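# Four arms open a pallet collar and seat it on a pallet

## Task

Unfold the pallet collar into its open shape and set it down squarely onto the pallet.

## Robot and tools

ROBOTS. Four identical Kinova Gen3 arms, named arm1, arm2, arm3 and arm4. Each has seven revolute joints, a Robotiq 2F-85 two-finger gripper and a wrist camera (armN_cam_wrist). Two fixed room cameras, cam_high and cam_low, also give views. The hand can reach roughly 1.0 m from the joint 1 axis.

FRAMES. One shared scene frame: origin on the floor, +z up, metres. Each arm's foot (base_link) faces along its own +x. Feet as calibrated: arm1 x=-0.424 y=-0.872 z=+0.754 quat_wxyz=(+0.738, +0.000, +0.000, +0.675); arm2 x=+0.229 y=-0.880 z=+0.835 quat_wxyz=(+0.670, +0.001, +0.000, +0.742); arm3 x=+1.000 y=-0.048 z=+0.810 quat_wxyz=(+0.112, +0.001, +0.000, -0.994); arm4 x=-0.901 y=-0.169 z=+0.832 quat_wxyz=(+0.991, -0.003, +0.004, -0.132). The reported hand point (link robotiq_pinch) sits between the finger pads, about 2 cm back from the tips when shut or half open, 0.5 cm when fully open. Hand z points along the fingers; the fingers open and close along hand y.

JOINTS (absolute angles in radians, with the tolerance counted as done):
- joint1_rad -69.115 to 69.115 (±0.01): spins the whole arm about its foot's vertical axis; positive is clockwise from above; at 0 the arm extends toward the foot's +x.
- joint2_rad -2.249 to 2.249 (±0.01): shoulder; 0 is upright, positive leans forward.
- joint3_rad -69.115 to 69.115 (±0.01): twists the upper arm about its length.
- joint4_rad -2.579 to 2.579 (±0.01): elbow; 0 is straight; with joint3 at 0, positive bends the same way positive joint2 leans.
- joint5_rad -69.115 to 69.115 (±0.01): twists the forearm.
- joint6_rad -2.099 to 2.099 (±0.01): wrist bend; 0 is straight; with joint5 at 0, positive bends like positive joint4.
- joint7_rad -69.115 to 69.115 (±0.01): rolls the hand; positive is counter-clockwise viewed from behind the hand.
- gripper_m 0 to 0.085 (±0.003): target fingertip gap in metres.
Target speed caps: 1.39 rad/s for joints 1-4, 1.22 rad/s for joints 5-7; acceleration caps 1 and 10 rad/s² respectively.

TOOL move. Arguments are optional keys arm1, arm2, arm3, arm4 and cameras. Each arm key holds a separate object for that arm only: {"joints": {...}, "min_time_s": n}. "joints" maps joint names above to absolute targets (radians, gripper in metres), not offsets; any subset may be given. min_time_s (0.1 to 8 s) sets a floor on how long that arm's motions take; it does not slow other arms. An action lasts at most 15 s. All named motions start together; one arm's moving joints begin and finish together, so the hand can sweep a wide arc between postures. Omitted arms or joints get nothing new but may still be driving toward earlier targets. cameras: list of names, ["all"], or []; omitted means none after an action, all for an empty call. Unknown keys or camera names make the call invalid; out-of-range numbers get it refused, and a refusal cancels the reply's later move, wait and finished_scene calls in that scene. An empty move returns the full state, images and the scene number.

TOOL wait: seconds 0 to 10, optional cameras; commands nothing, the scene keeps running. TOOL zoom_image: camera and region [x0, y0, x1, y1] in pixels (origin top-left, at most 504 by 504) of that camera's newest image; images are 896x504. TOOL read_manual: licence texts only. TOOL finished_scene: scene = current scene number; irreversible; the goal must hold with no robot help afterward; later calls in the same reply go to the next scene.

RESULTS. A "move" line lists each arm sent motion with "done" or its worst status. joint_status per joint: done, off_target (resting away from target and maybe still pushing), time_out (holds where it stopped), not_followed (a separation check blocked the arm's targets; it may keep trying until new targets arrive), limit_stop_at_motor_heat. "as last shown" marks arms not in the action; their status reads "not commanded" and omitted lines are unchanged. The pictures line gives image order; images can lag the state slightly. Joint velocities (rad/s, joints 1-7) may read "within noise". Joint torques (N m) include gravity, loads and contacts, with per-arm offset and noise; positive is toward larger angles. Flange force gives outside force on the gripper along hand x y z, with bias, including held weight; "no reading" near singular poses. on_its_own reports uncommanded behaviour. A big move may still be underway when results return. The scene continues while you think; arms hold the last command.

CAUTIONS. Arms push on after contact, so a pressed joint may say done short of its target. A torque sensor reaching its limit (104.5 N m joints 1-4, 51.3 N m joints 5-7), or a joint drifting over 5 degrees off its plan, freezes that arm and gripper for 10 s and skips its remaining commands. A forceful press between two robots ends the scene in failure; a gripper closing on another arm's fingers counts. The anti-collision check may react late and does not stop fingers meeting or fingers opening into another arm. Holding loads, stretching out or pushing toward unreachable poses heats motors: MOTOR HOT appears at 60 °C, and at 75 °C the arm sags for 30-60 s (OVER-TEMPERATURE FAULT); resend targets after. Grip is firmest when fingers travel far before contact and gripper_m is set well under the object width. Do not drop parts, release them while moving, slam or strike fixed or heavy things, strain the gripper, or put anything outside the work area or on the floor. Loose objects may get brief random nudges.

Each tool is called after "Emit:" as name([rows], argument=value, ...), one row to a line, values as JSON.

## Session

Emit:
move()

Scene clock: 0.00 s.
Joint torques (N m): no reading
Motor temperatures (°C): arm1=[32 32 27 31 40 35 44] | arm2=[28 32 29 29 36 37 40] | arm3=[29 37 29 31 37 41 38] | arm4=[27 40 26 25 35 42 34]
Flange force (N): no reading
Joint velocities: within noise
arm1.joint_positions: joint1_rad=+0.363 joint2_rad=-0.351 joint3_rad=-0.093 joint4_rad=+1.581 joint5_rad=-0.023 joint6_rad=+1.975 joint7_rad=+1.182 gripper_m=+0.085
arm1.joint_status: not commanded
arm1.hand: x=-0.3653 y=-0.7538 z=+1.2277 quat_wxyz=(+0.019, +0.401, -0.916, +0.027) (m; scene frame)
arm2.joint_positions: joint1_rad=+0.063 joint2_rad=-0.349 joint3_rad=-0.071 joint4_rad=+1.560 joint5_rad=-0.016 joint6_rad=+1.952 joint7_rad=+1.097 gripper_m=+0.085
arm2.joint_status: not commanded
arm2.hand: x=+0.2303 y=-0.7373 z=+1.3153 quat_wxyz=(+0.001, +0.568, -0.823, +0.011) (m; scene frame)
arm3.joint_positions: joint1_rad=-0.347 joint2_rad=-0.422 joint3_rad=-0.089 joint4_rad=+1.424 joint5_rad=-0.076 joint6_rad=+1.962 joint7_rad=+1.495 gripper_m=+0.085
arm3.joint_status: not commanded
arm3.hand: x=+0.8866 y=-0.1413 z=+1.3411 quat_wxyz=(-0.047, -0.949, -0.302, +0.075) (m; scene frame)
arm4.joint_positions: joint1_rad=-0.415 joint2_rad=-0.491 joint3_rad=-0.071 joint4_rad=+1.474 joint5_rad=+0.012 joint6_rad=+1.979 joint7_rad=+1.861 gripper_m=+0.085
arm4.joint_status: not commanded
arm4.hand: x=-0.7767 y=-0.1617 z=+1.3556 quat_wxyz=(-0.084, +0.246, -0.965, +0.026) (m; scene frame)
pictures: arm1_cam_wrist, arm2_cam_wrist, arm3_cam_wrist, arm4_cam_wrist, cam_high, cam_low

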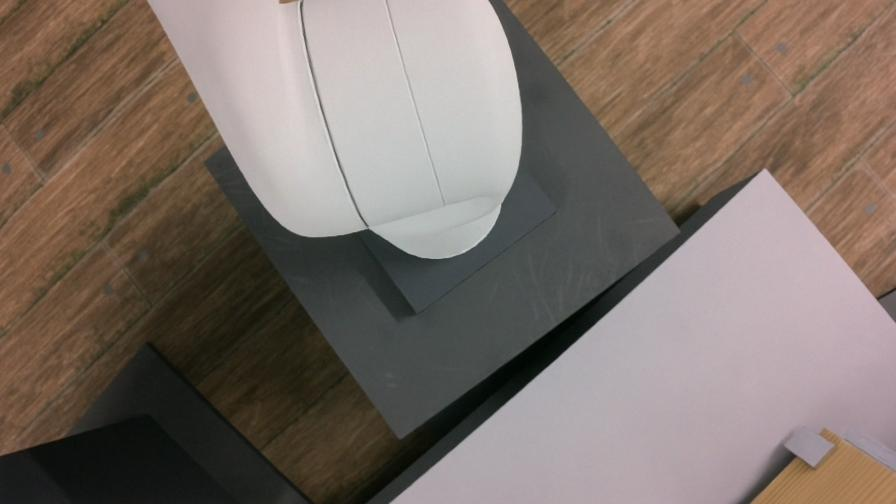

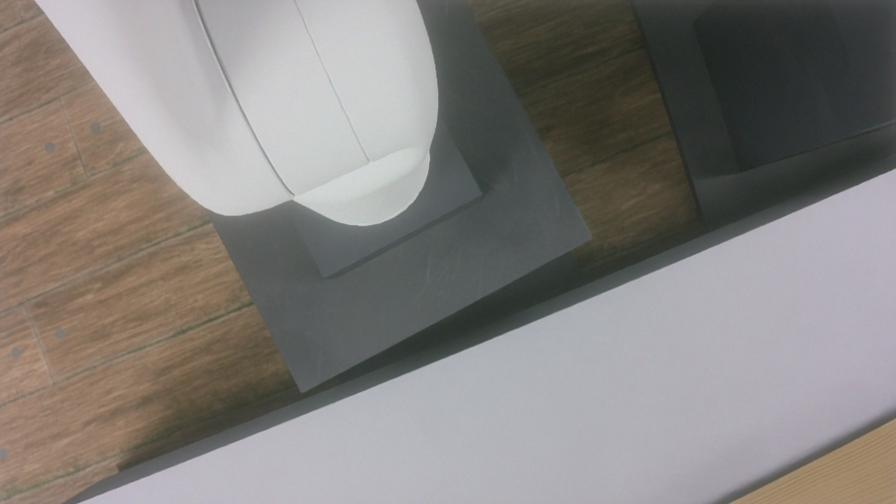

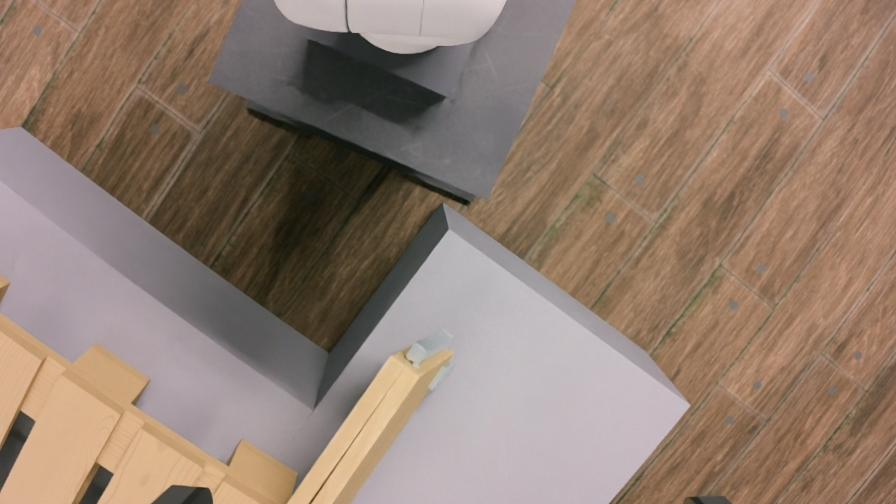

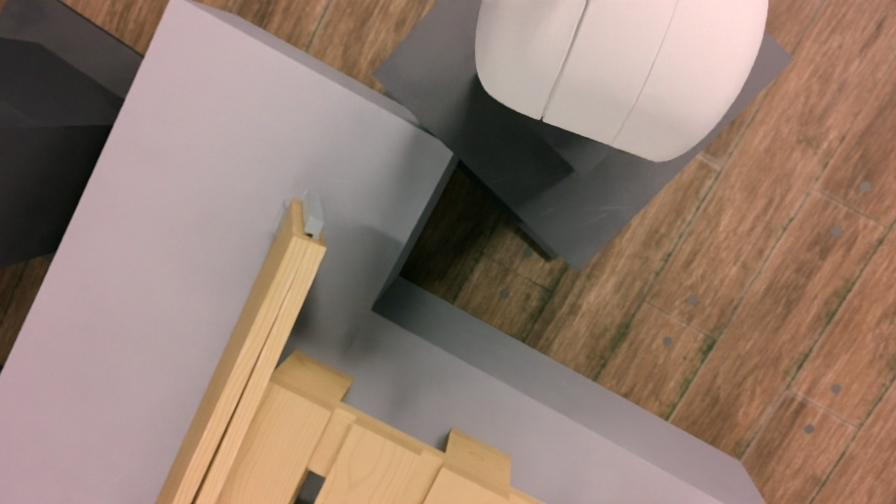

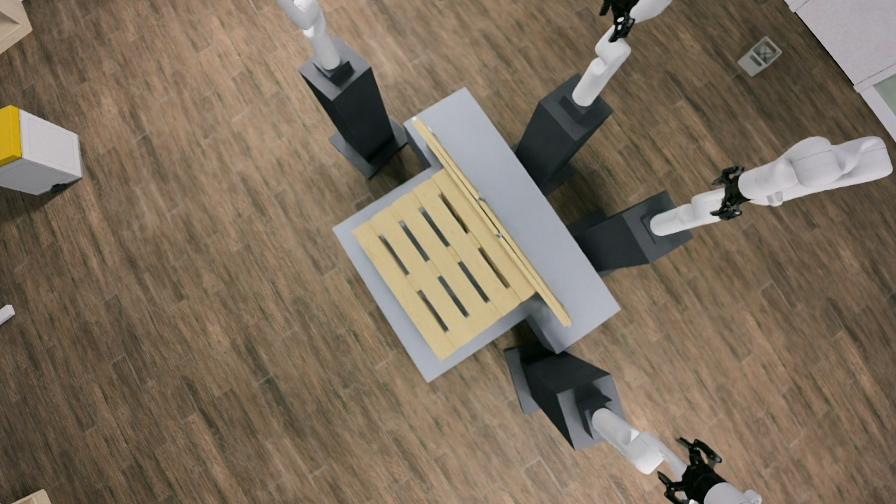

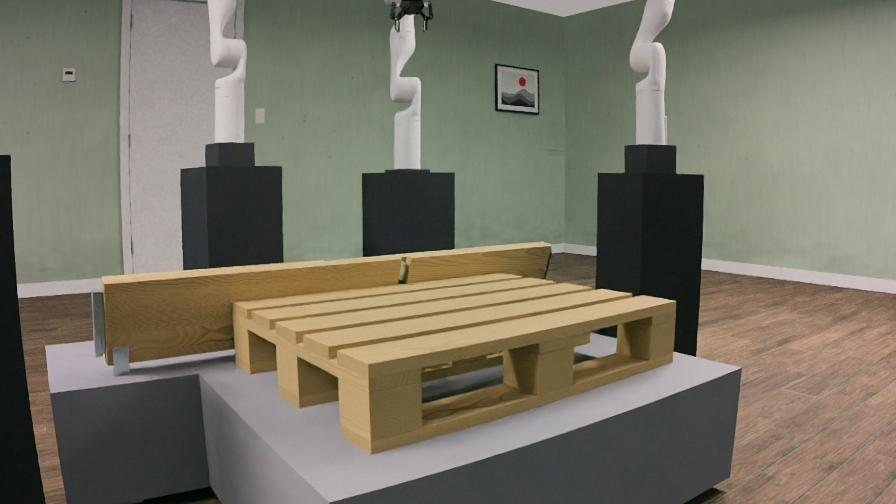

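Emit:
zoom_image(camera="cam_low", region=[80, 230, 560, 390])

Emit:
zoom_image(camera="cam_high", region=[390, 100, 590, 340])

Emit:
zoom_image(camera="cam_high", region=[460, 180, 520, 250])

Emit:
zoom_image(camera="arm4_cam_wrist", region=[130, 160, 400, 504])

Emit:
zoom_image(camera="arm3_cam_wrist", region=[230, 300, 530, 504])

Scaled by 1.050 from the camera's 896x504 image, which has a finer 1280x720 frame.

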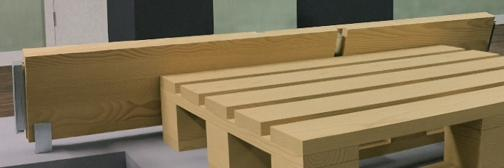

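Scaled by 2.100 from the camera's 896x504 image, which has a finer 1280x720 frame.

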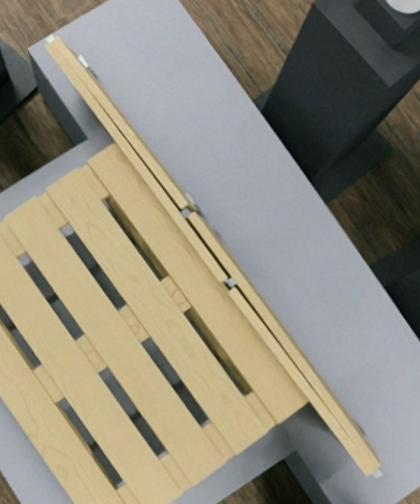

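Scaled by 7.200 from the camera's 896x504 image, which has a finer 1280x720 frame.

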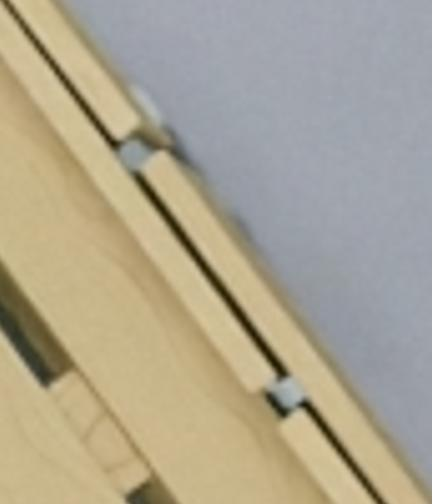

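Scaled by 1.465 from the camera's 896x504 image, which has a finer 1280x720 frame.

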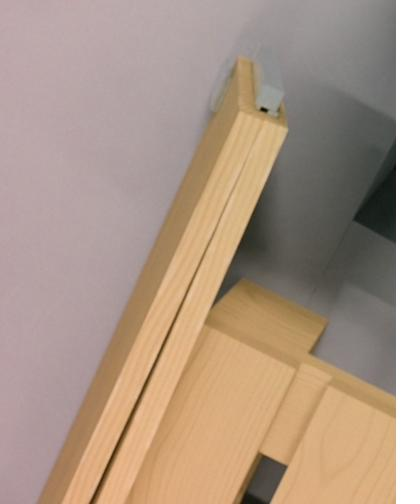

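Scaled by 1.680 from the camera's 896x504 image, which has a finer 1280x720 frame.

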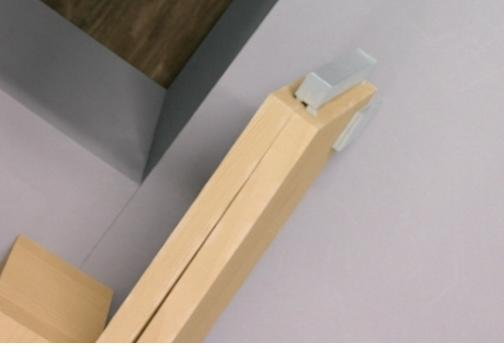

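Emit:
move(arm1={"joints":{"joint1_rad":0.3592,"joint2_rad":0.6962,"joint3_rad":0,"joint4_rad":1.036,"joint5_rad":0,"joint6_rad":1.4094,"joint7_rad":-1.1226}}, arm2={"joints":{"joint1_rad":-0.0962,"joint2_rad":0.631,"joint3_rad":0,"joint4_rad":1.4316,"joint5_rad":0,"joint6_rad":1.079,"joint7_rad":-1.7691}}, cameras=["arm1_cam_wrist","arm2_cam_wrist"])

Scene clock: 89.57 s.
Joint torques (N m): arm1=[-0.55 -23.66 -1.1 -9.03 0.27 -0.1 0.39] | arm2=[0.58 -18.13 -0.04 -8.81 0.21 -0.28 -0.34] | arm3=[-0.68 -0.41 0.12 -8.7 0.4 -0.38 -0.02] | arm4=[0.24 1.84 -1 -7.9 -0.02 -0.16 0]
Motor temperatures (°C): arm1=[32 32 27 31 40 35 44] | arm2=[28 31 29 29 36 37 40] | arm3=[29 34 29 31 37 41 37] | arm4=[27 37 26 25 35 42 34]
Flange force (N): arm1=[3.9 2.5 0.8] | arm2=[-6.6 0.5 -1.7] | arm3=[-0.6 0.5 1.8] | arm4=[1.7 -3.6 0.6]
move: arm1 done; arm2 done
Joint velocities: within noise
arm1.joint_positions: joint1_rad=+0.359 joint2_rad=+0.696 joint3_rad=+0.000 joint4_rad=+1.036 joint5_rad=+0.000 joint6_rad=+1.409 joint7_rad=-1.123 gripper_m=+0.085
arm1.joint_status: all done
arm1.hand: x=-0.1497 y=-0.3598 z=+0.9992 quat_wxyz=(+0.000, -0.707, -0.707, +0.000) (m; scene frame)
arm2.joint_positions: joint1_rad=-0.096 joint2_rad=+0.631 joint3_rad=+0.000 joint4_rad=+1.432 joint5_rad=+0.000 joint6_rad=+1.079 joint7_rad=-1.769 gripper_m=+0.085
arm2.joint_status: all done
arm2.hand: x=+0.1501 y=-0.3607 z=+1.0012 quat_wxyz=(+0.001, -0.707, -0.707, +0.000) (m; scene frame)
arm3, arm4: as last shown
pictures: arm1_cam_wrist, arm2_cam_wrist

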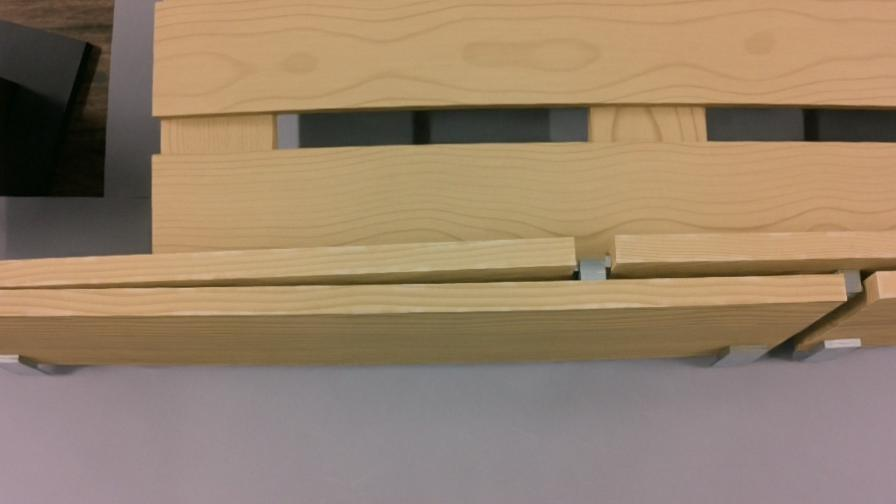

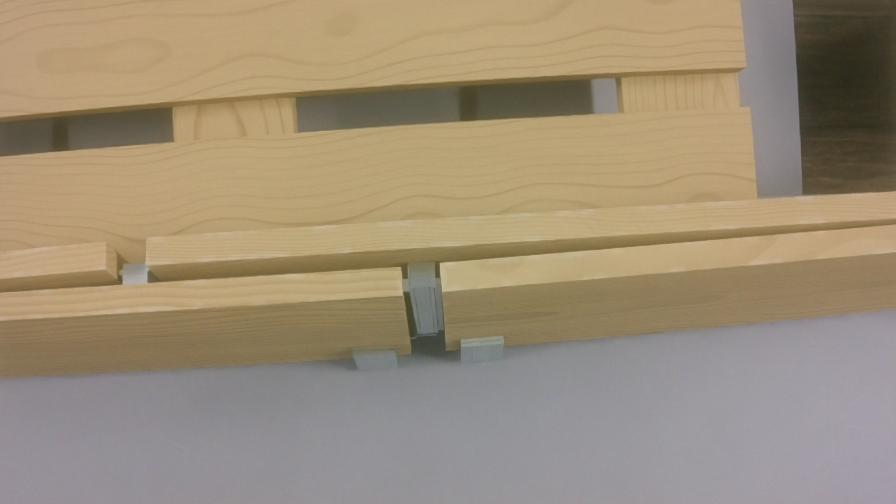

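Emit:
move(arm1={"joints":{"joint1_rad":0.3056,"joint2_rad":1.3699,"joint4_rad":1.129,"joint6_rad":0.6427,"joint7_rad":0.3946}}, arm2={"joints":{"joint1_rad":0.078,"joint2_rad":1.5216,"joint4_rad":1.0773,"joint6_rad":0.5427,"joint7_rad":-3.1657}}, cameras=["arm1_cam_wrist","arm2_cam_wrist","cam_low"])

Emit:
zoom_image(camera="cam_low", region=[80, 180, 580, 380])

Scene clock: 142.07 s.
Joint torques (N m): arm1=[-0.54 -26.84 -0.96 -5.5 0.23 -0.04 0.39] | arm2=[0.55 -22.95 0.26 -5.41 0.25 -0.22 -0.35] | arm3=[-0.67 -0.45 0.11 -8.75 0.38 -0.38 -0.04] | arm4=[0.28 1.83 -0.99 -7.96 -0.05 -0.2 -0.04]
Motor temperatures (°C): arm1=[32 32 27 31 40 35 44] | arm2=[28 32 29 29 36 37 40] | arm3=[29 33 29 31 37 41 37] | arm4=[27 35 26 25 35 42 34]
Flange force (N): arm1=[-1.0 2.1 3.3] | arm2=[-0.8 5.7 -6.5] | arm3=[-0.7 0.4 2.0] | arm4=[1.9 -3.7 0.7]
move: arm1 done; arm2 done
Joint velocities: within noise
arm1.joint_positions: joint1_rad=+0.306 joint2_rad=+1.370 joint3_rad=+0.000 joint4_rad=+1.129 joint5_rad=+0.000 joint6_rad=+0.643 joint7_rad=+0.395 gripper_m=+0.085
arm1.joint_status: all done
arm1.hand: x=-0.1697 y=-0.3269 z=+0.5592 quat_wxyz=(+0.000, +0.000, -1.000, +0.000) (m; scene frame)
arm2.joint_positions: joint1_rad=+0.078 joint2_rad=+1.522 joint3_rad=+0.000 joint4_rad=+1.077 joint5_rad=+0.000 joint6_rad=+0.543 joint7_rad=-3.166 gripper_m=+0.085
arm2.joint_status: all done
arm2.hand: x=+0.2391 y=-0.2967 z=+0.5614 quat_wxyz=(+0.001, -1.000, +0.000, +0.001) (m; scene frame)
arm3, arm4: as last shown
pictures: arm1_cam_wrist, arm2_cam_wrist, cam_low

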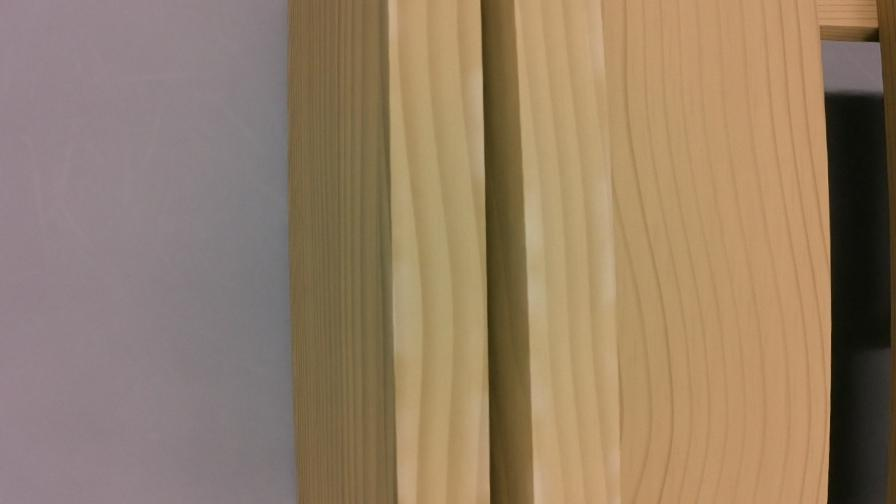

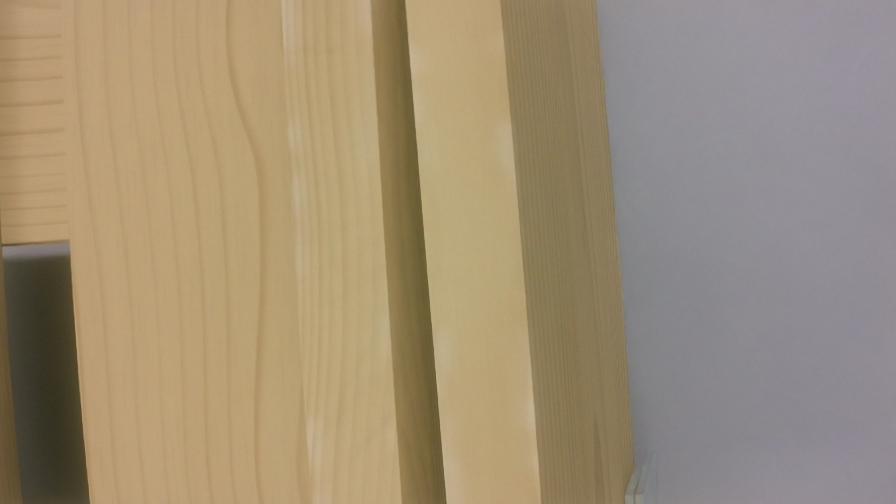

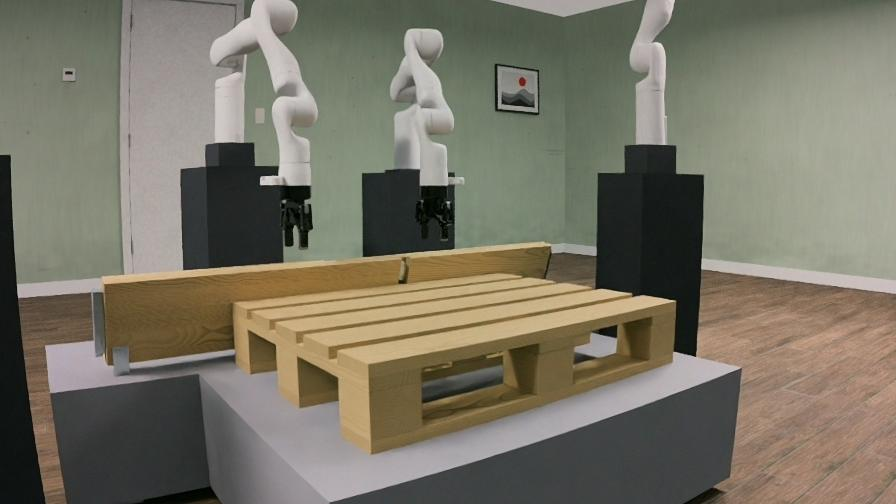

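Scaled by 1.008 from the camera's 896x504 image, which has a finer 1280x720 frame.

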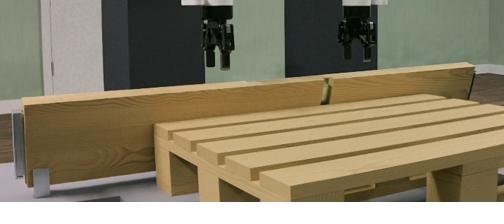

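Emit:
move(arm1={"joints":{"joint1_rad":0.2986,"joint2_rad":1.5807,"joint4_rad":0.9119,"joint6_rad":0.649,"joint7_rad":0.3876},"min_time_s":1.5}, arm2={"joints":{"joint1_rad":0.078,"joint2_rad":1.7372,"joint4_rad":0.8422,"joint6_rad":0.5622,"joint7_rad":-3.1657},"min_time_s":1.5})

Emit:
move(arm1={"joints":{"joint1_rad":0.3461,"joint2_rad":1.4948,"joint4_rad":1.2236,"joint6_rad":0.4232,"joint7_rad":0.4351},"min_time_s":3}, arm2={"joints":{"joint1_rad":0.075,"joint2_rad":1.6591,"joint4_rad":1.1643,"joint6_rad":0.3182,"joint7_rad":-3.1686},"min_time_s":3}, cameras=["arm1_cam_wrist","arm2_cam_wrist","cam_low"])

Emit:
zoom_image(camera="cam_low", region=[80, 180, 580, 380])

Scene clock: 178.53 s.
Joint torques (N m): arm1=[-0.55 -27.24 -1.02 -5.54 0.24 0 0.4] | arm2=[0.57 -22.78 0.22 -5.66 0.28 -0.26 -0.35] | arm3=[-0.77 -0.41 0.11 -8.71 0.41 -0.39 -0.04] | arm4=[0.27 1.8 -0.97 -7.96 -0.05 -0.18 -0.03]
Motor temperatures (°C): arm1=[32 33 27 31 40 35 44] | arm2=[28 32 29 29 36 37 40] | arm3=[29 33 28 31 37 41 37] | arm4=[27 35 26 25 35 42 34]
Flange force (N): arm1=[-1.0 2.1 3.6] | arm2=[-0.8 7.3 -8.5] | arm3=[-0.6 0.5 1.9] | arm4=[1.7 -3.6 0.7]
move: arm1 done; arm2 done
Joint velocities: within noise
arm1.joint_positions: joint1_rad=+0.299 joint2_rad=+1.581 joint3_rad=+0.000 joint4_rad=+0.912 joint5_rad=+0.000 joint6_rad=+0.649 joint7_rad=+0.388 gripper_m=+0.085
arm1.joint_status: all done
arm1.hand: x=-0.1698 y=-0.3159 z=+0.4722 quat_wxyz=(+0.000, +0.000, -1.000, +0.000) (m; scene frame)
arm2.joint_positions: joint1_rad=+0.078 joint2_rad=+1.737 joint3_rad=+0.000 joint4_rad=+0.842 joint5_rad=+0.000 joint6_rad=+0.562 joint7_rad=-3.166 gripper_m=+0.085
arm2.joint_status: all done
arm2.hand: x=+0.2389 y=-0.2966 z=+0.4742 quat_wxyz=(+0.001, -1.000, +0.000, +0.001) (m; scene frame)
arm3, arm4: as last shown
pictures: none

Scene clock: 181.87 s.
Joint torques (N m): arm1=[-0.43 -24.89 -0.91 -3.4 0.25 0.2 0.36] | arm2=[0.59 -21.07 0.24 -3.71 0.22 -0.23 -0.35] | arm3=[-0.67 -0.46 0.07 -8.71 0.4 -0.38 -0.02] | arm4=[0.29 1.84 -1 -7.95 -0.03 -0.13 -0.02]
Motor temperatures (°C): arm1=[32 33 27 31 40 35 44] | arm2=[28 33 29 29 36 37 40] | arm3=[29 33 28 31 37 41 37] | arm4=[27 35 26 25 35 42 34]
Flange force (N): arm1=[-0.7 1.6 3.1] | arm2=[-1.1 4.6 -7.5] | arm3=[-0.7 0.4 1.9] | arm4=[1.8 -3.7 0.9]
move: arm1 done; arm2 done
Joint velocities: within noise
arm1.joint_positions: joint1_rad=+0.346 joint2_rad=+1.495 joint3_rad=+0.000 joint4_rad=+1.224 joint5_rad=+0.000 joint6_rad=+0.423 joint7_rad=+0.435 gripper_m=+0.085
arm1.joint_status: all done
arm1.hand: x=-0.1699 y=-0.3849 z=+0.4722 quat_wxyz=(+0.000, +0.000, -1.000, +0.000) (m; scene frame)
arm2.joint_positions: joint1_rad=+0.075 joint2_rad=+1.659 joint3_rad=+0.000 joint4_rad=+1.164 joint5_rad=+0.000 joint6_rad=+0.318 joint7_rad=-3.169 gripper_m=+0.085
arm2.joint_status: all done
arm2.hand: x=+0.2390 y=-0.3616 z=+0.4740 quat_wxyz=(+0.001, -1.000, +0.000, +0.001) (m; scene frame)
arm3, arm4: as last shown
pictures: arm1_cam_wrist, arm2_cam_wrist, cam_low

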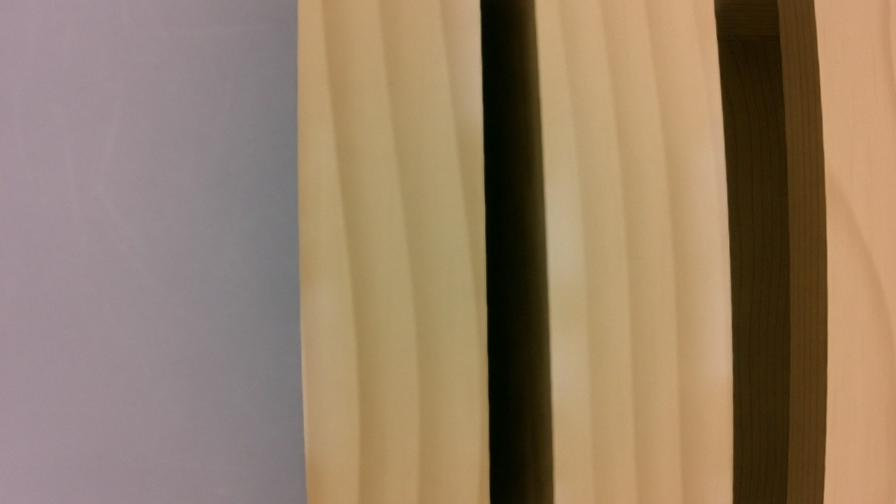

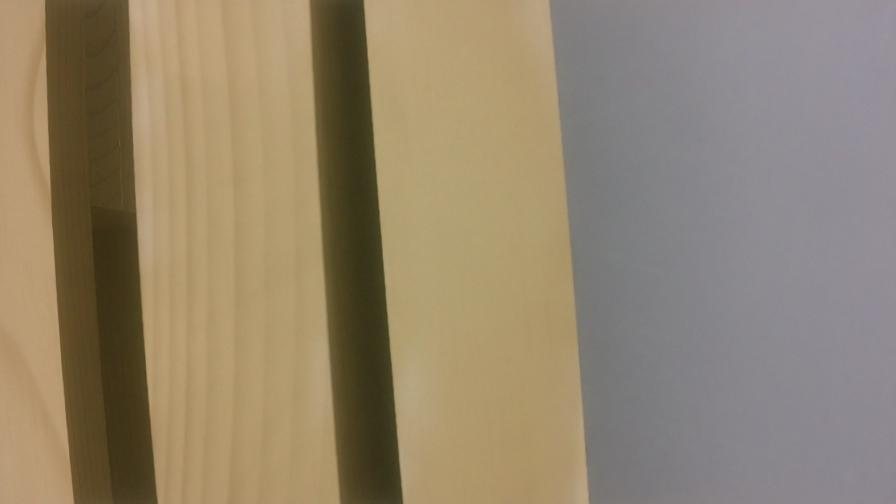

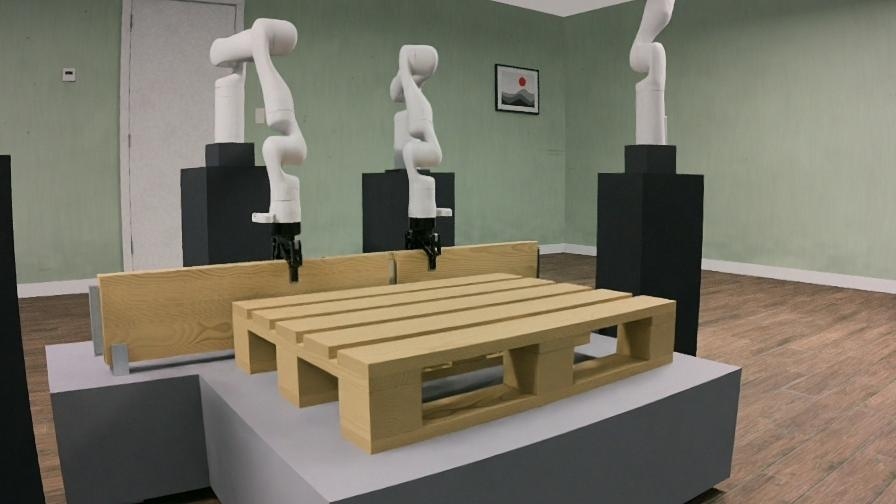

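Scaled by 1.008 from the camera's 896x504 image, which has a finer 1280x720 frame.

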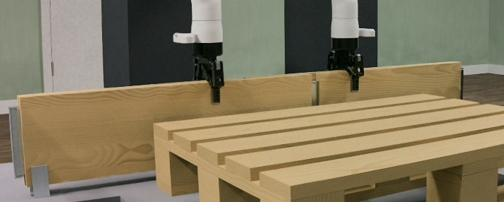

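Emit:
move(arm1={"joints":{"joint1_rad":0.3461,"joint2_rad":1.3008,"joint4_rad":1.3681,"joint6_rad":0.4727,"joint7_rad":0.4351},"min_time_s":1.5})

Emit:
move(arm1={"joints":{"joint1_rad":0.4662,"joint2_rad":1.4162,"joint4_rad":0.9868,"joint6_rad":0.7386,"joint7_rad":0.5901,"gripper_m":0.034},"min_time_s":1}, cameras=["arm1_cam_wrist","arm2_cam_wrist"])

Scene clock: 229.63 s.
Joint torques (N m): arm1=[-0.57 -25.22 -1.01 -4.17 0.27 -0.03 0.39] | arm2=[0.61 -21.12 0.36 -3.71 0.22 -0.22 -0.3] | arm3=[-0.7 -0.43 0.1 -8.71 0.42 -0.37 -0.02] | arm4=[0.27 1.86 -0.98 -7.94 -0.02 -0.15 -0.02]
Motor temperatures (°C): arm1=[32 34 27 30 40 35 44] | arm2=[28 34 29 28 35 37 40] | arm3=[29 33 28 31 37 41 37] | arm4=[27 34 26 25 35 42 34]
Flange force (N): arm1=[-0.8 1.4 3.5] | arm2=[-1.2 4.6 -7.4] | arm3=[-0.7 0.5 1.9] | arm4=[1.8 -3.6 0.8]
move: arm1 done
Joint velocities: within noise
arm1.joint_positions: joint1_rad=+0.346 joint2_rad=+1.301 joint3_rad=+0.000 joint4_rad=+1.368 joint5_rad=+0.000 joint6_rad=+0.473 joint7_rad=+0.435 gripper_m=+0.085
arm1.joint_status: all done
arm1.hand: x=-0.1698 y=-0.3849 z=+0.5592 quat_wxyz=(+0.000, +0.000, -1.000, +0.000) (m; scene frame)
arm2, arm3, arm4: as last shown
pictures: none

Scene clock: 231.23 s.
Joint torques (N m): arm1=[-0.56 -27.57 -1.01 -6.12 0.22 -0.03 0.39] | arm2=[0.61 -21.14 0.27 -3.64 0.24 -0.26 -0.33] | arm3=[-0.71 -0.4 0.12 -8.77 0.42 -0.39 -0.05] | arm4=[0.26 1.88 -0.97 -7.91 -0.02 -0.16 -0.02]
Motor temperatures (°C): arm1=[32 34 27 30 40 35 44] | arm2=[28 34 29 28 35 37 40] | arm3=[29 33 28 31 37 41 37] | arm4=[27 34 26 25 35 42 34]
Flange force (N): arm1=[-1.7 2.2 3.2] | arm2=[-1.1 4.1 -7.1] | arm3=[-0.5 0.5 2.1] | arm4=[1.8 -3.5 0.7]
move: arm1 done
Joint velocities: within noise
arm1.joint_positions: joint1_rad=+0.466 joint2_rad=+1.416 joint3_rad=+0.000 joint4_rad=+0.987 joint5_rad=+0.000 joint6_rad=+0.739 joint7_rad=+0.590 gripper_m=+0.034
arm1.joint_status: all done
arm1.hand: x=-0.0718 y=-0.3519 z=+0.5592 quat_wxyz=(+0.000, +0.017, -1.000, +0.000) (m; scene frame)
arm2, arm3, arm4: as last shown
pictures: arm1_cam_wrist, arm2_cam_wrist

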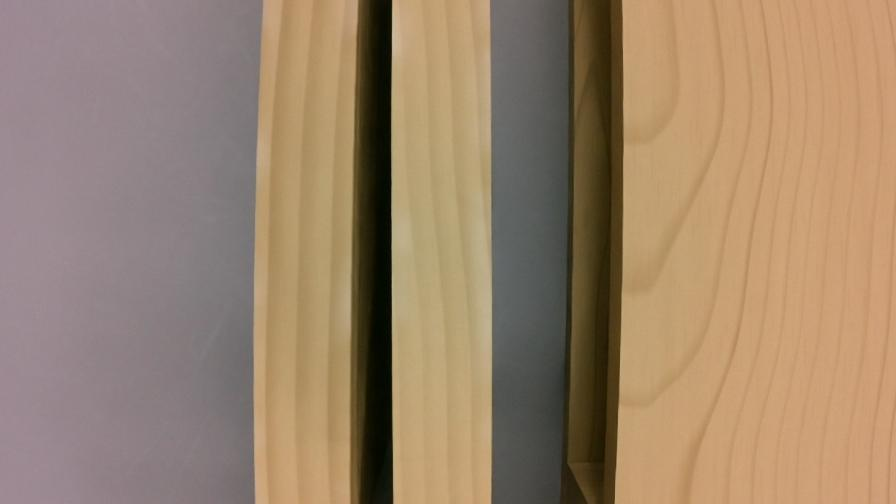

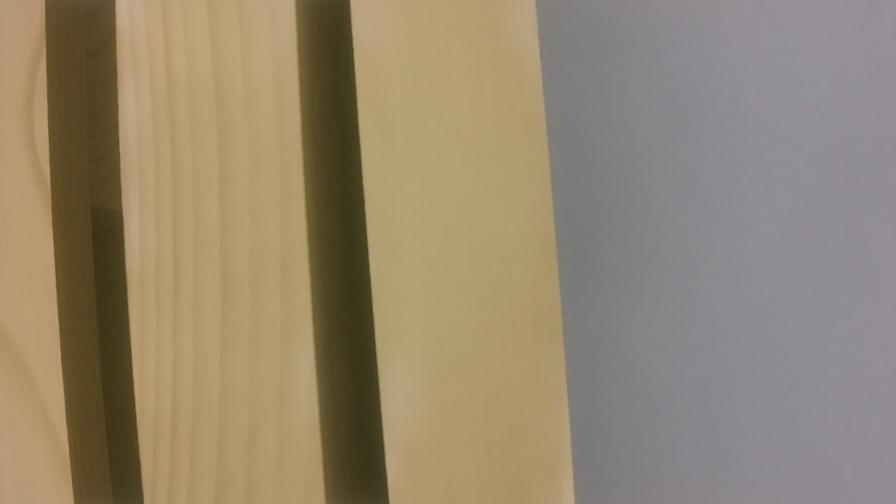

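Emit:
move(arm1={"joints":{"joint1_rad":0.4677,"joint2_rad":1.4821,"joint4_rad":0.9093,"joint6_rad":0.7502,"joint7_rad":0.5917},"min_time_s":1})

Emit:
move(arm1={"joints":{"joint2_rad":1.5178,"joint4_rad":0.8781,"joint6_rad":0.7457},"min_time_s":1.5}, cameras=["arm1_cam_wrist","arm2_cam_wrist","cam_low","cam_high"])

Emit:
zoom_image(camera="cam_low", region=[280, 180, 460, 300])

Emit:
zoom_image(camera="cam_high", region=[450, 160, 550, 250])

Scene clock: 259.30 s.
Joint torques (N m): arm1=[-1.17 -27.97 -1.53 -6.94 -0.02 -0.69 0.35] | arm2=[0.57 -21.02 0.33 -3.64 0.22 -0.24 -0.35] | arm3=[-0.65 -0.43 0.13 -8.78 0.43 -0.38 -0.05] | arm4=[0.21 1.86 -0.97 -7.88 -0.03 -0.19 -0.03]
Motor temperatures (°C): arm1=[32 34 27 30 40 35 44] | arm2=[28 35 29 28 35 37 40] | arm3=[29 32 28 31 37 41 37] | arm4=[27 34 26 25 35 42 34]
Flange force (N): arm1=[-1.8 0.6 2.1] | arm2=[-1.0 4.2 -7.4] | arm3=[-0.5 0.4 2.2] | arm4=[1.8 -3.5 0.4]
move: arm1 done
Joint velocities: within noise
arm1.joint_positions: joint1_rad=+0.468 joint2_rad=+1.482 joint3_rad=+0.000 joint4_rad=+0.909 joint5_rad=+0.000 joint6_rad=+0.750 joint7_rad=+0.592 gripper_m=+0.034
arm1.joint_status: all done
arm1.hand: x=-0.0678 y=-0.3473 z=+0.5341 quat_wxyz=(+0.000, +0.017, -1.000, +0.000) (m; scene frame)
arm2, arm3, arm4: as last shown
pictures: none

Scene clock: 261.07 s.
Joint torques (N m): arm1=[-4.16 -7.24 -5.35 -0.53 -1.58 -1.37 0.24] | arm2=[0.59 -21.13 0.22 -3.7 0.21 -0.22 -0.38] | arm3=[-0.71 -0.45 0.12 -8.67 0.4 -0.4 -0.02] | arm4=[0.27 1.84 -0.98 -7.95 -0.05 -0.19 -0.01]
Motor temperatures (°C): arm1=[32 34 27 30 40 35 44] | arm2=[28 35 29 28 35 37 40] | arm3=[29 32 28 31 37 41 37] | arm4=[27 34 26 25 35 42 34]
Flange force (N): arm1=[-5.3 -2.9 -32.0] | arm2=[-1.0 4.5 -7.3] | arm3=[-0.7 0.5 1.6] | arm4=[1.8 -3.6 0.7]
move: arm1 done
Joint velocities: within noise
arm1.joint_positions: joint1_rad=+0.468 joint2_rad=+1.518 joint3_rad=+0.000 joint4_rad=+0.878 joint5_rad=+0.000 joint6_rad=+0.746 joint7_rad=+0.592 gripper_m=+0.034
arm1.joint_status: all done
arm1.hand: x=-0.0678 y=-0.3473 z=+0.5182 quat_wxyz=(+0.000, +0.018, -1.000, +0.000) (m; scene frame)
arm2: as last shown
arm3.joint_positions: joint1_rad=-0.347 joint2_rad=-0.422 joint3_rad=-0.089 joint4_rad=+1.424 joint5_rad=-0.076 joint6_rad=+1.962 joint7_rad=+1.495 gripper_m=+0.085
arm3.joint_status: not commanded
arm3.hand: x=+0.8866 y=-0.1413 z=+1.3411 quat_wxyz=(-0.047, -0.949, -0.302, +0.075) (m; scene frame)
arm4.joint_positions: joint1_rad=-0.415 joint2_rad=-0.491 joint3_rad=-0.071 joint4_rad=+1.474 joint5_rad=+0.012 joint6_rad=+1.979 joint7_rad=+1.861 gripper_m=+0.085
arm4.joint_status: not commanded
arm4.hand: x=-0.7767 y=-0.1617 z=+1.3556 quat_wxyz=(-0.084, +0.246, -0.965, +0.026) (m; scene frame)
pictures: arm1_cam_wrist, arm2_cam_wrist, cam_high, cam_low

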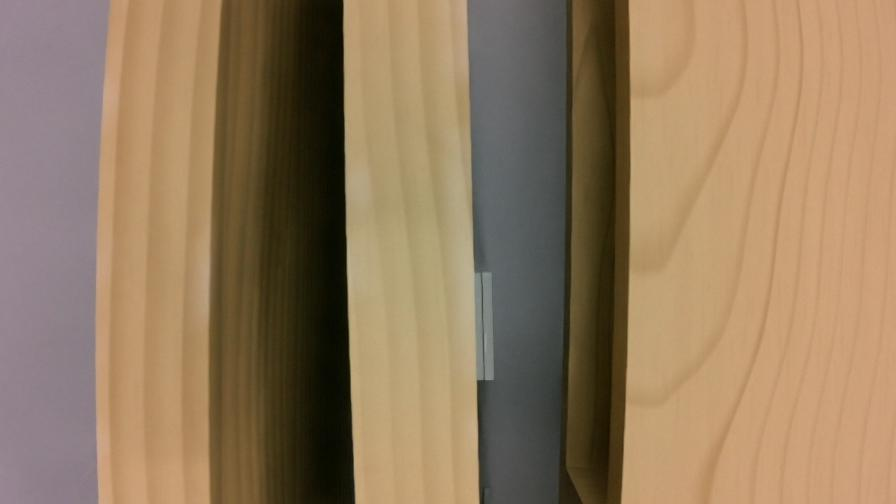

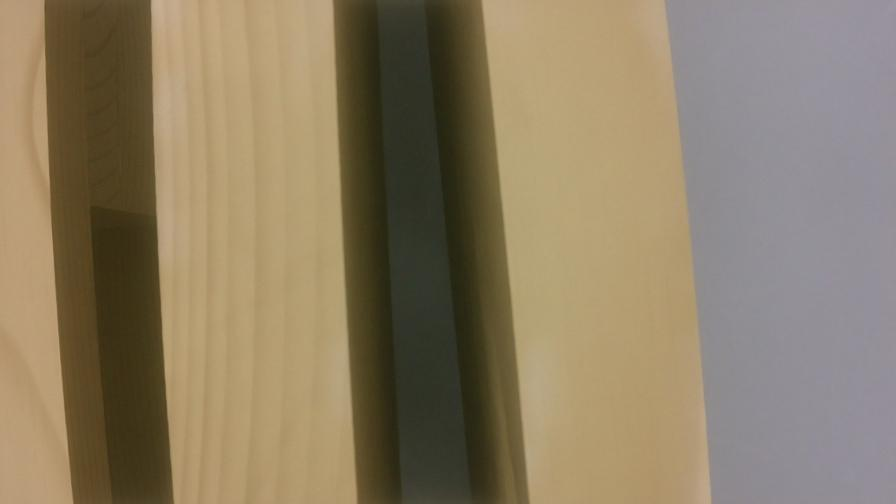

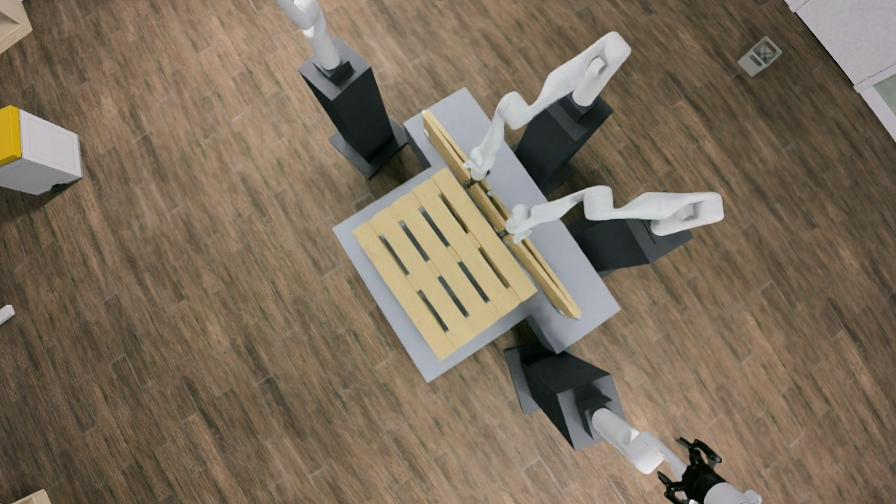

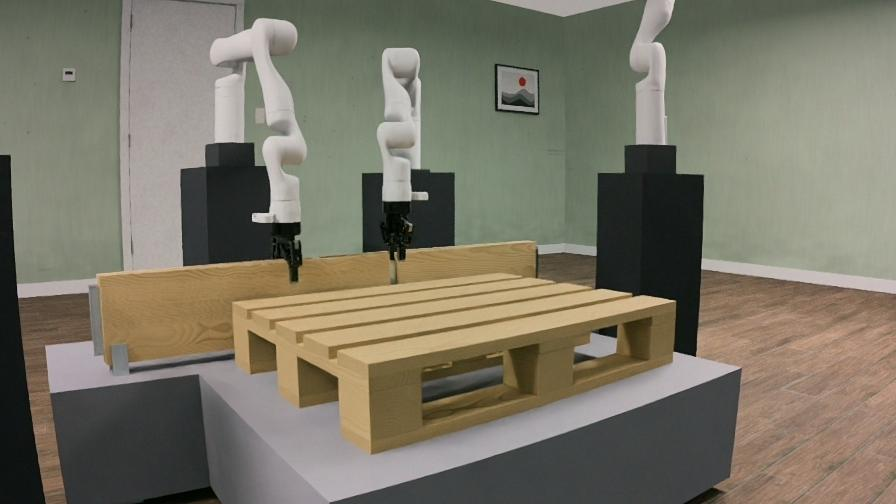

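Scaled by 2.800 from the camera's 896x504 image, which has a finer 1280x720 frame.

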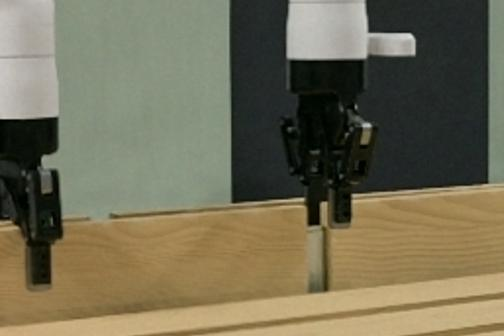

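Scaled by 5.040 from the camera's 896x504 image, which has a finer 1280x720 frame.

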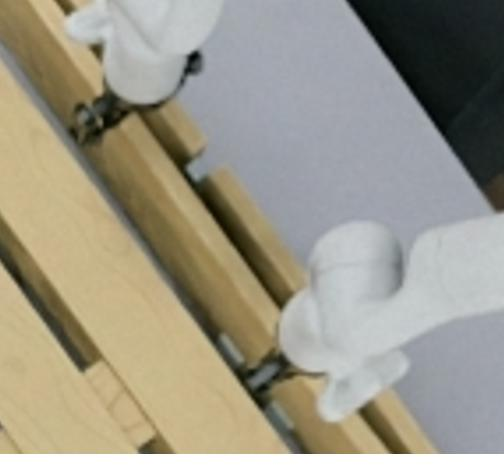

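Emit:
move(arm1={"joints":{"joint1_rad":0.4677,"joint2_rad":1.4821,"joint4_rad":0.9093,"joint6_rad":0.7502,"joint7_rad":0.5917},"min_time_s":1})

Emit:
move(arm1={"joints":{"joint1_rad":0.4492,"joint2_rad":1.4548,"joint4_rad":0.9913,"joint6_rad":0.6955,"joint7_rad":0.5732},"min_time_s":1})

Emit:
move(arm1={"joints":{"joint2_rad":1.5058,"joint4_rad":0.9482,"joint6_rad":0.6876},"min_time_s":1.5}, cameras=["arm1_cam_wrist","arm2_cam_wrist","cam_low"])

Emit:
zoom_image(camera="cam_low", region=[280, 180, 460, 300])

Scene clock: 301.93 s.
Joint torques (N m): arm1=[-0.6 -27.98 -1.01 -6.35 0.26 -0.06 0.36] | arm2=[0.65 -21.05 0.22 -3.69 0.27 -0.33 -0.28] | arm3=[-0.69 -0.43 0.11 -8.72 0.41 -0.39 -0.02] | arm4=[0.23 1.86 -0.98 -7.96 -0.03 -0.19 -0.04]
Motor temperatures (°C): arm1=[32 34 27 30 40 35 44] | arm2=[28 35 29 28 35 37 40] | arm3=[29 32 28 31 37 41 37] | arm4=[27 33 26 25 35 42 34]
Flange force (N): arm1=[-1.6 2.0 3.4] | arm2=[-1.3 4.2 -7.5] | arm3=[-0.6 0.5 1.9] | arm4=[1.9 -3.6 0.8]
move: arm1 done
Joint velocities: within noise
arm1.joint_positions: joint1_rad=+0.468 joint2_rad=+1.482 joint3_rad=+0.000 joint4_rad=+0.909 joint5_rad=+0.000 joint6_rad=+0.750 joint7_rad=+0.592 gripper_m=+0.034
arm1.joint_status: all done
arm1.hand: x=-0.0678 y=-0.3473 z=+0.5341 quat_wxyz=(+0.000, +0.017, -1.000, +0.000) (m; scene frame)
arm2, arm3, arm4: as last shown
pictures: none

Scene clock: 303.27 s.
Joint torques (N m): arm1=[-0.51 -27.44 -1.01 -5.91 0.26 0.03 0.38] | arm2=[0.54 -21.16 0.3 -3.79 0.28 -0.36 -0.36] | arm3=[-0.73 -0.44 0.12 -8.75 0.41 -0.4 -0.07] | arm4=[0.23 1.84 -0.93 -7.95 -0.06 -0.17 -0.05]
Motor temperatures (°C): arm1=[32 34 27 30 40 35 44] | arm2=[28 35 29 28 35 37 40] | arm3=[29 32 28 31 37 41 37] | arm4=[27 33 26 25 35 42 34]
Flange force (N): arm1=[-1.2 1.7 3.3] | arm2=[-1.0 4.4 -7.4] | arm3=[-0.6 0.4 2.0] | arm4=[1.8 -3.5 0.8]
move: arm1 done
Joint velocities: within noise
arm1.joint_positions: joint1_rad=+0.449 joint2_rad=+1.455 joint3_rad=+0.000 joint4_rad=+0.991 joint5_rad=+0.000 joint6_rad=+0.696 joint7_rad=+0.573 gripper_m=+0.034
arm1.joint_status: all done
arm1.hand: x=-0.0848 y=-0.3529 z=+0.5342 quat_wxyz=(+0.000, +0.018, -1.000, +0.000) (m; scene frame)
arm2, arm3, arm4: as last shown
pictures: none

Scene clock: 305.07 s.
Joint torques (N m): arm1=[-0.55 -27.49 -0.99 -5.8 0.25 -0.02 0.36] | arm2=[0.59 -21.17 0.19 -3.83 0.28 -0.33 -0.31] | arm3=[-0.72 -0.36 0.11 -8.71 0.41 -0.39 -0.04] | arm4=[0.22 1.83 -0.98 -7.94 -0.02 -0.17 -0.02]
Motor temperatures (°C): arm1=[32 34 27 30 40 35 44] | arm2=[28 35 29 28 35 37 40] | arm3=[29 32 28 31 37 41 37] | arm4=[27 33 26 25 35 42 34]
Flange force (N): arm1=[-1.6 2.1 3.5] | arm2=[-1.2 4.7 -7.5] | arm3=[-0.5 0.5 1.9] | arm4=[1.8 -3.6 0.7]
move: arm1 done
Joint velocities: within noise
arm1.joint_positions: joint1_rad=+0.449 joint2_rad=+1.506 joint3_rad=+0.000 joint4_rad=+0.948 joint5_rad=+0.000 joint6_rad=+0.688 joint7_rad=+0.573 gripper_m=+0.034
arm1.joint_status: all done
arm1.hand: x=-0.0848 y=-0.3528 z=+0.5112 quat_wxyz=(+0.000, +0.018, -1.000, +0.000) (m; scene frame)
arm2, arm3, arm4: as last shown
pictures: arm1_cam_wrist, arm2_cam_wrist, cam_low

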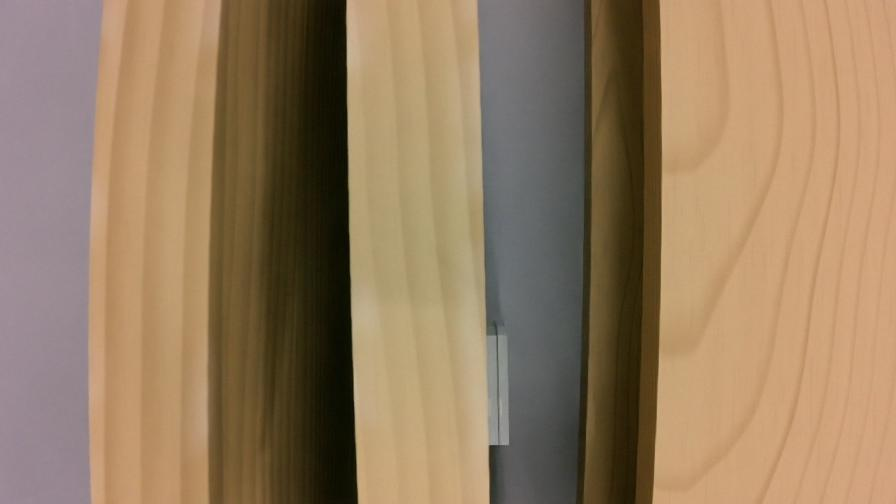

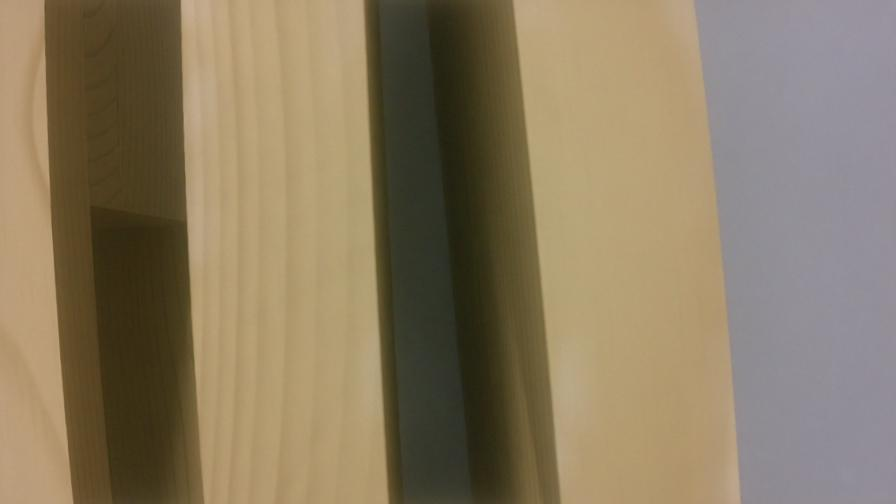

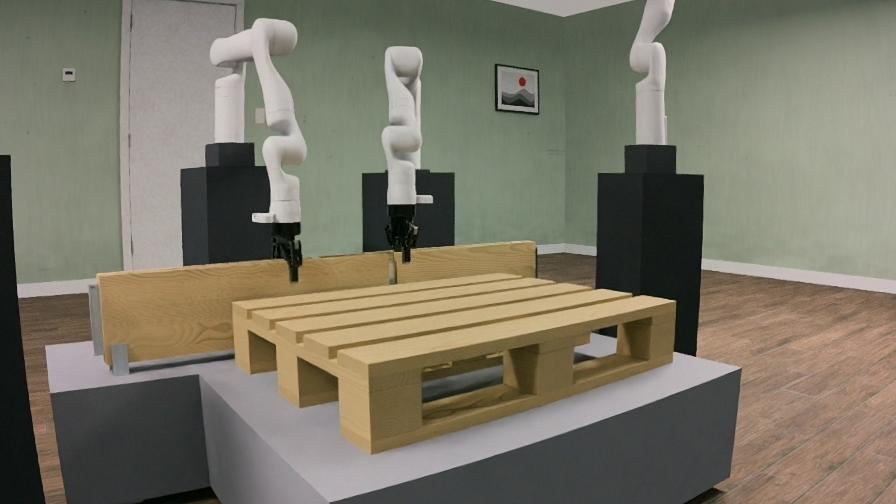

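Scaled by 2.800 from the camera's 896x504 image, which has a finer 1280x720 frame.

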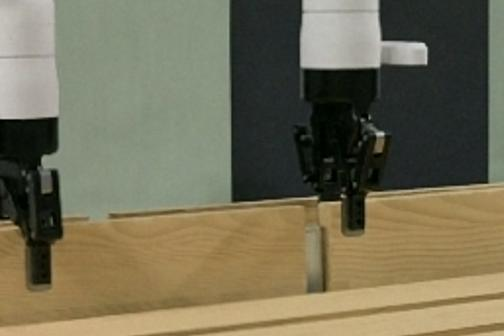

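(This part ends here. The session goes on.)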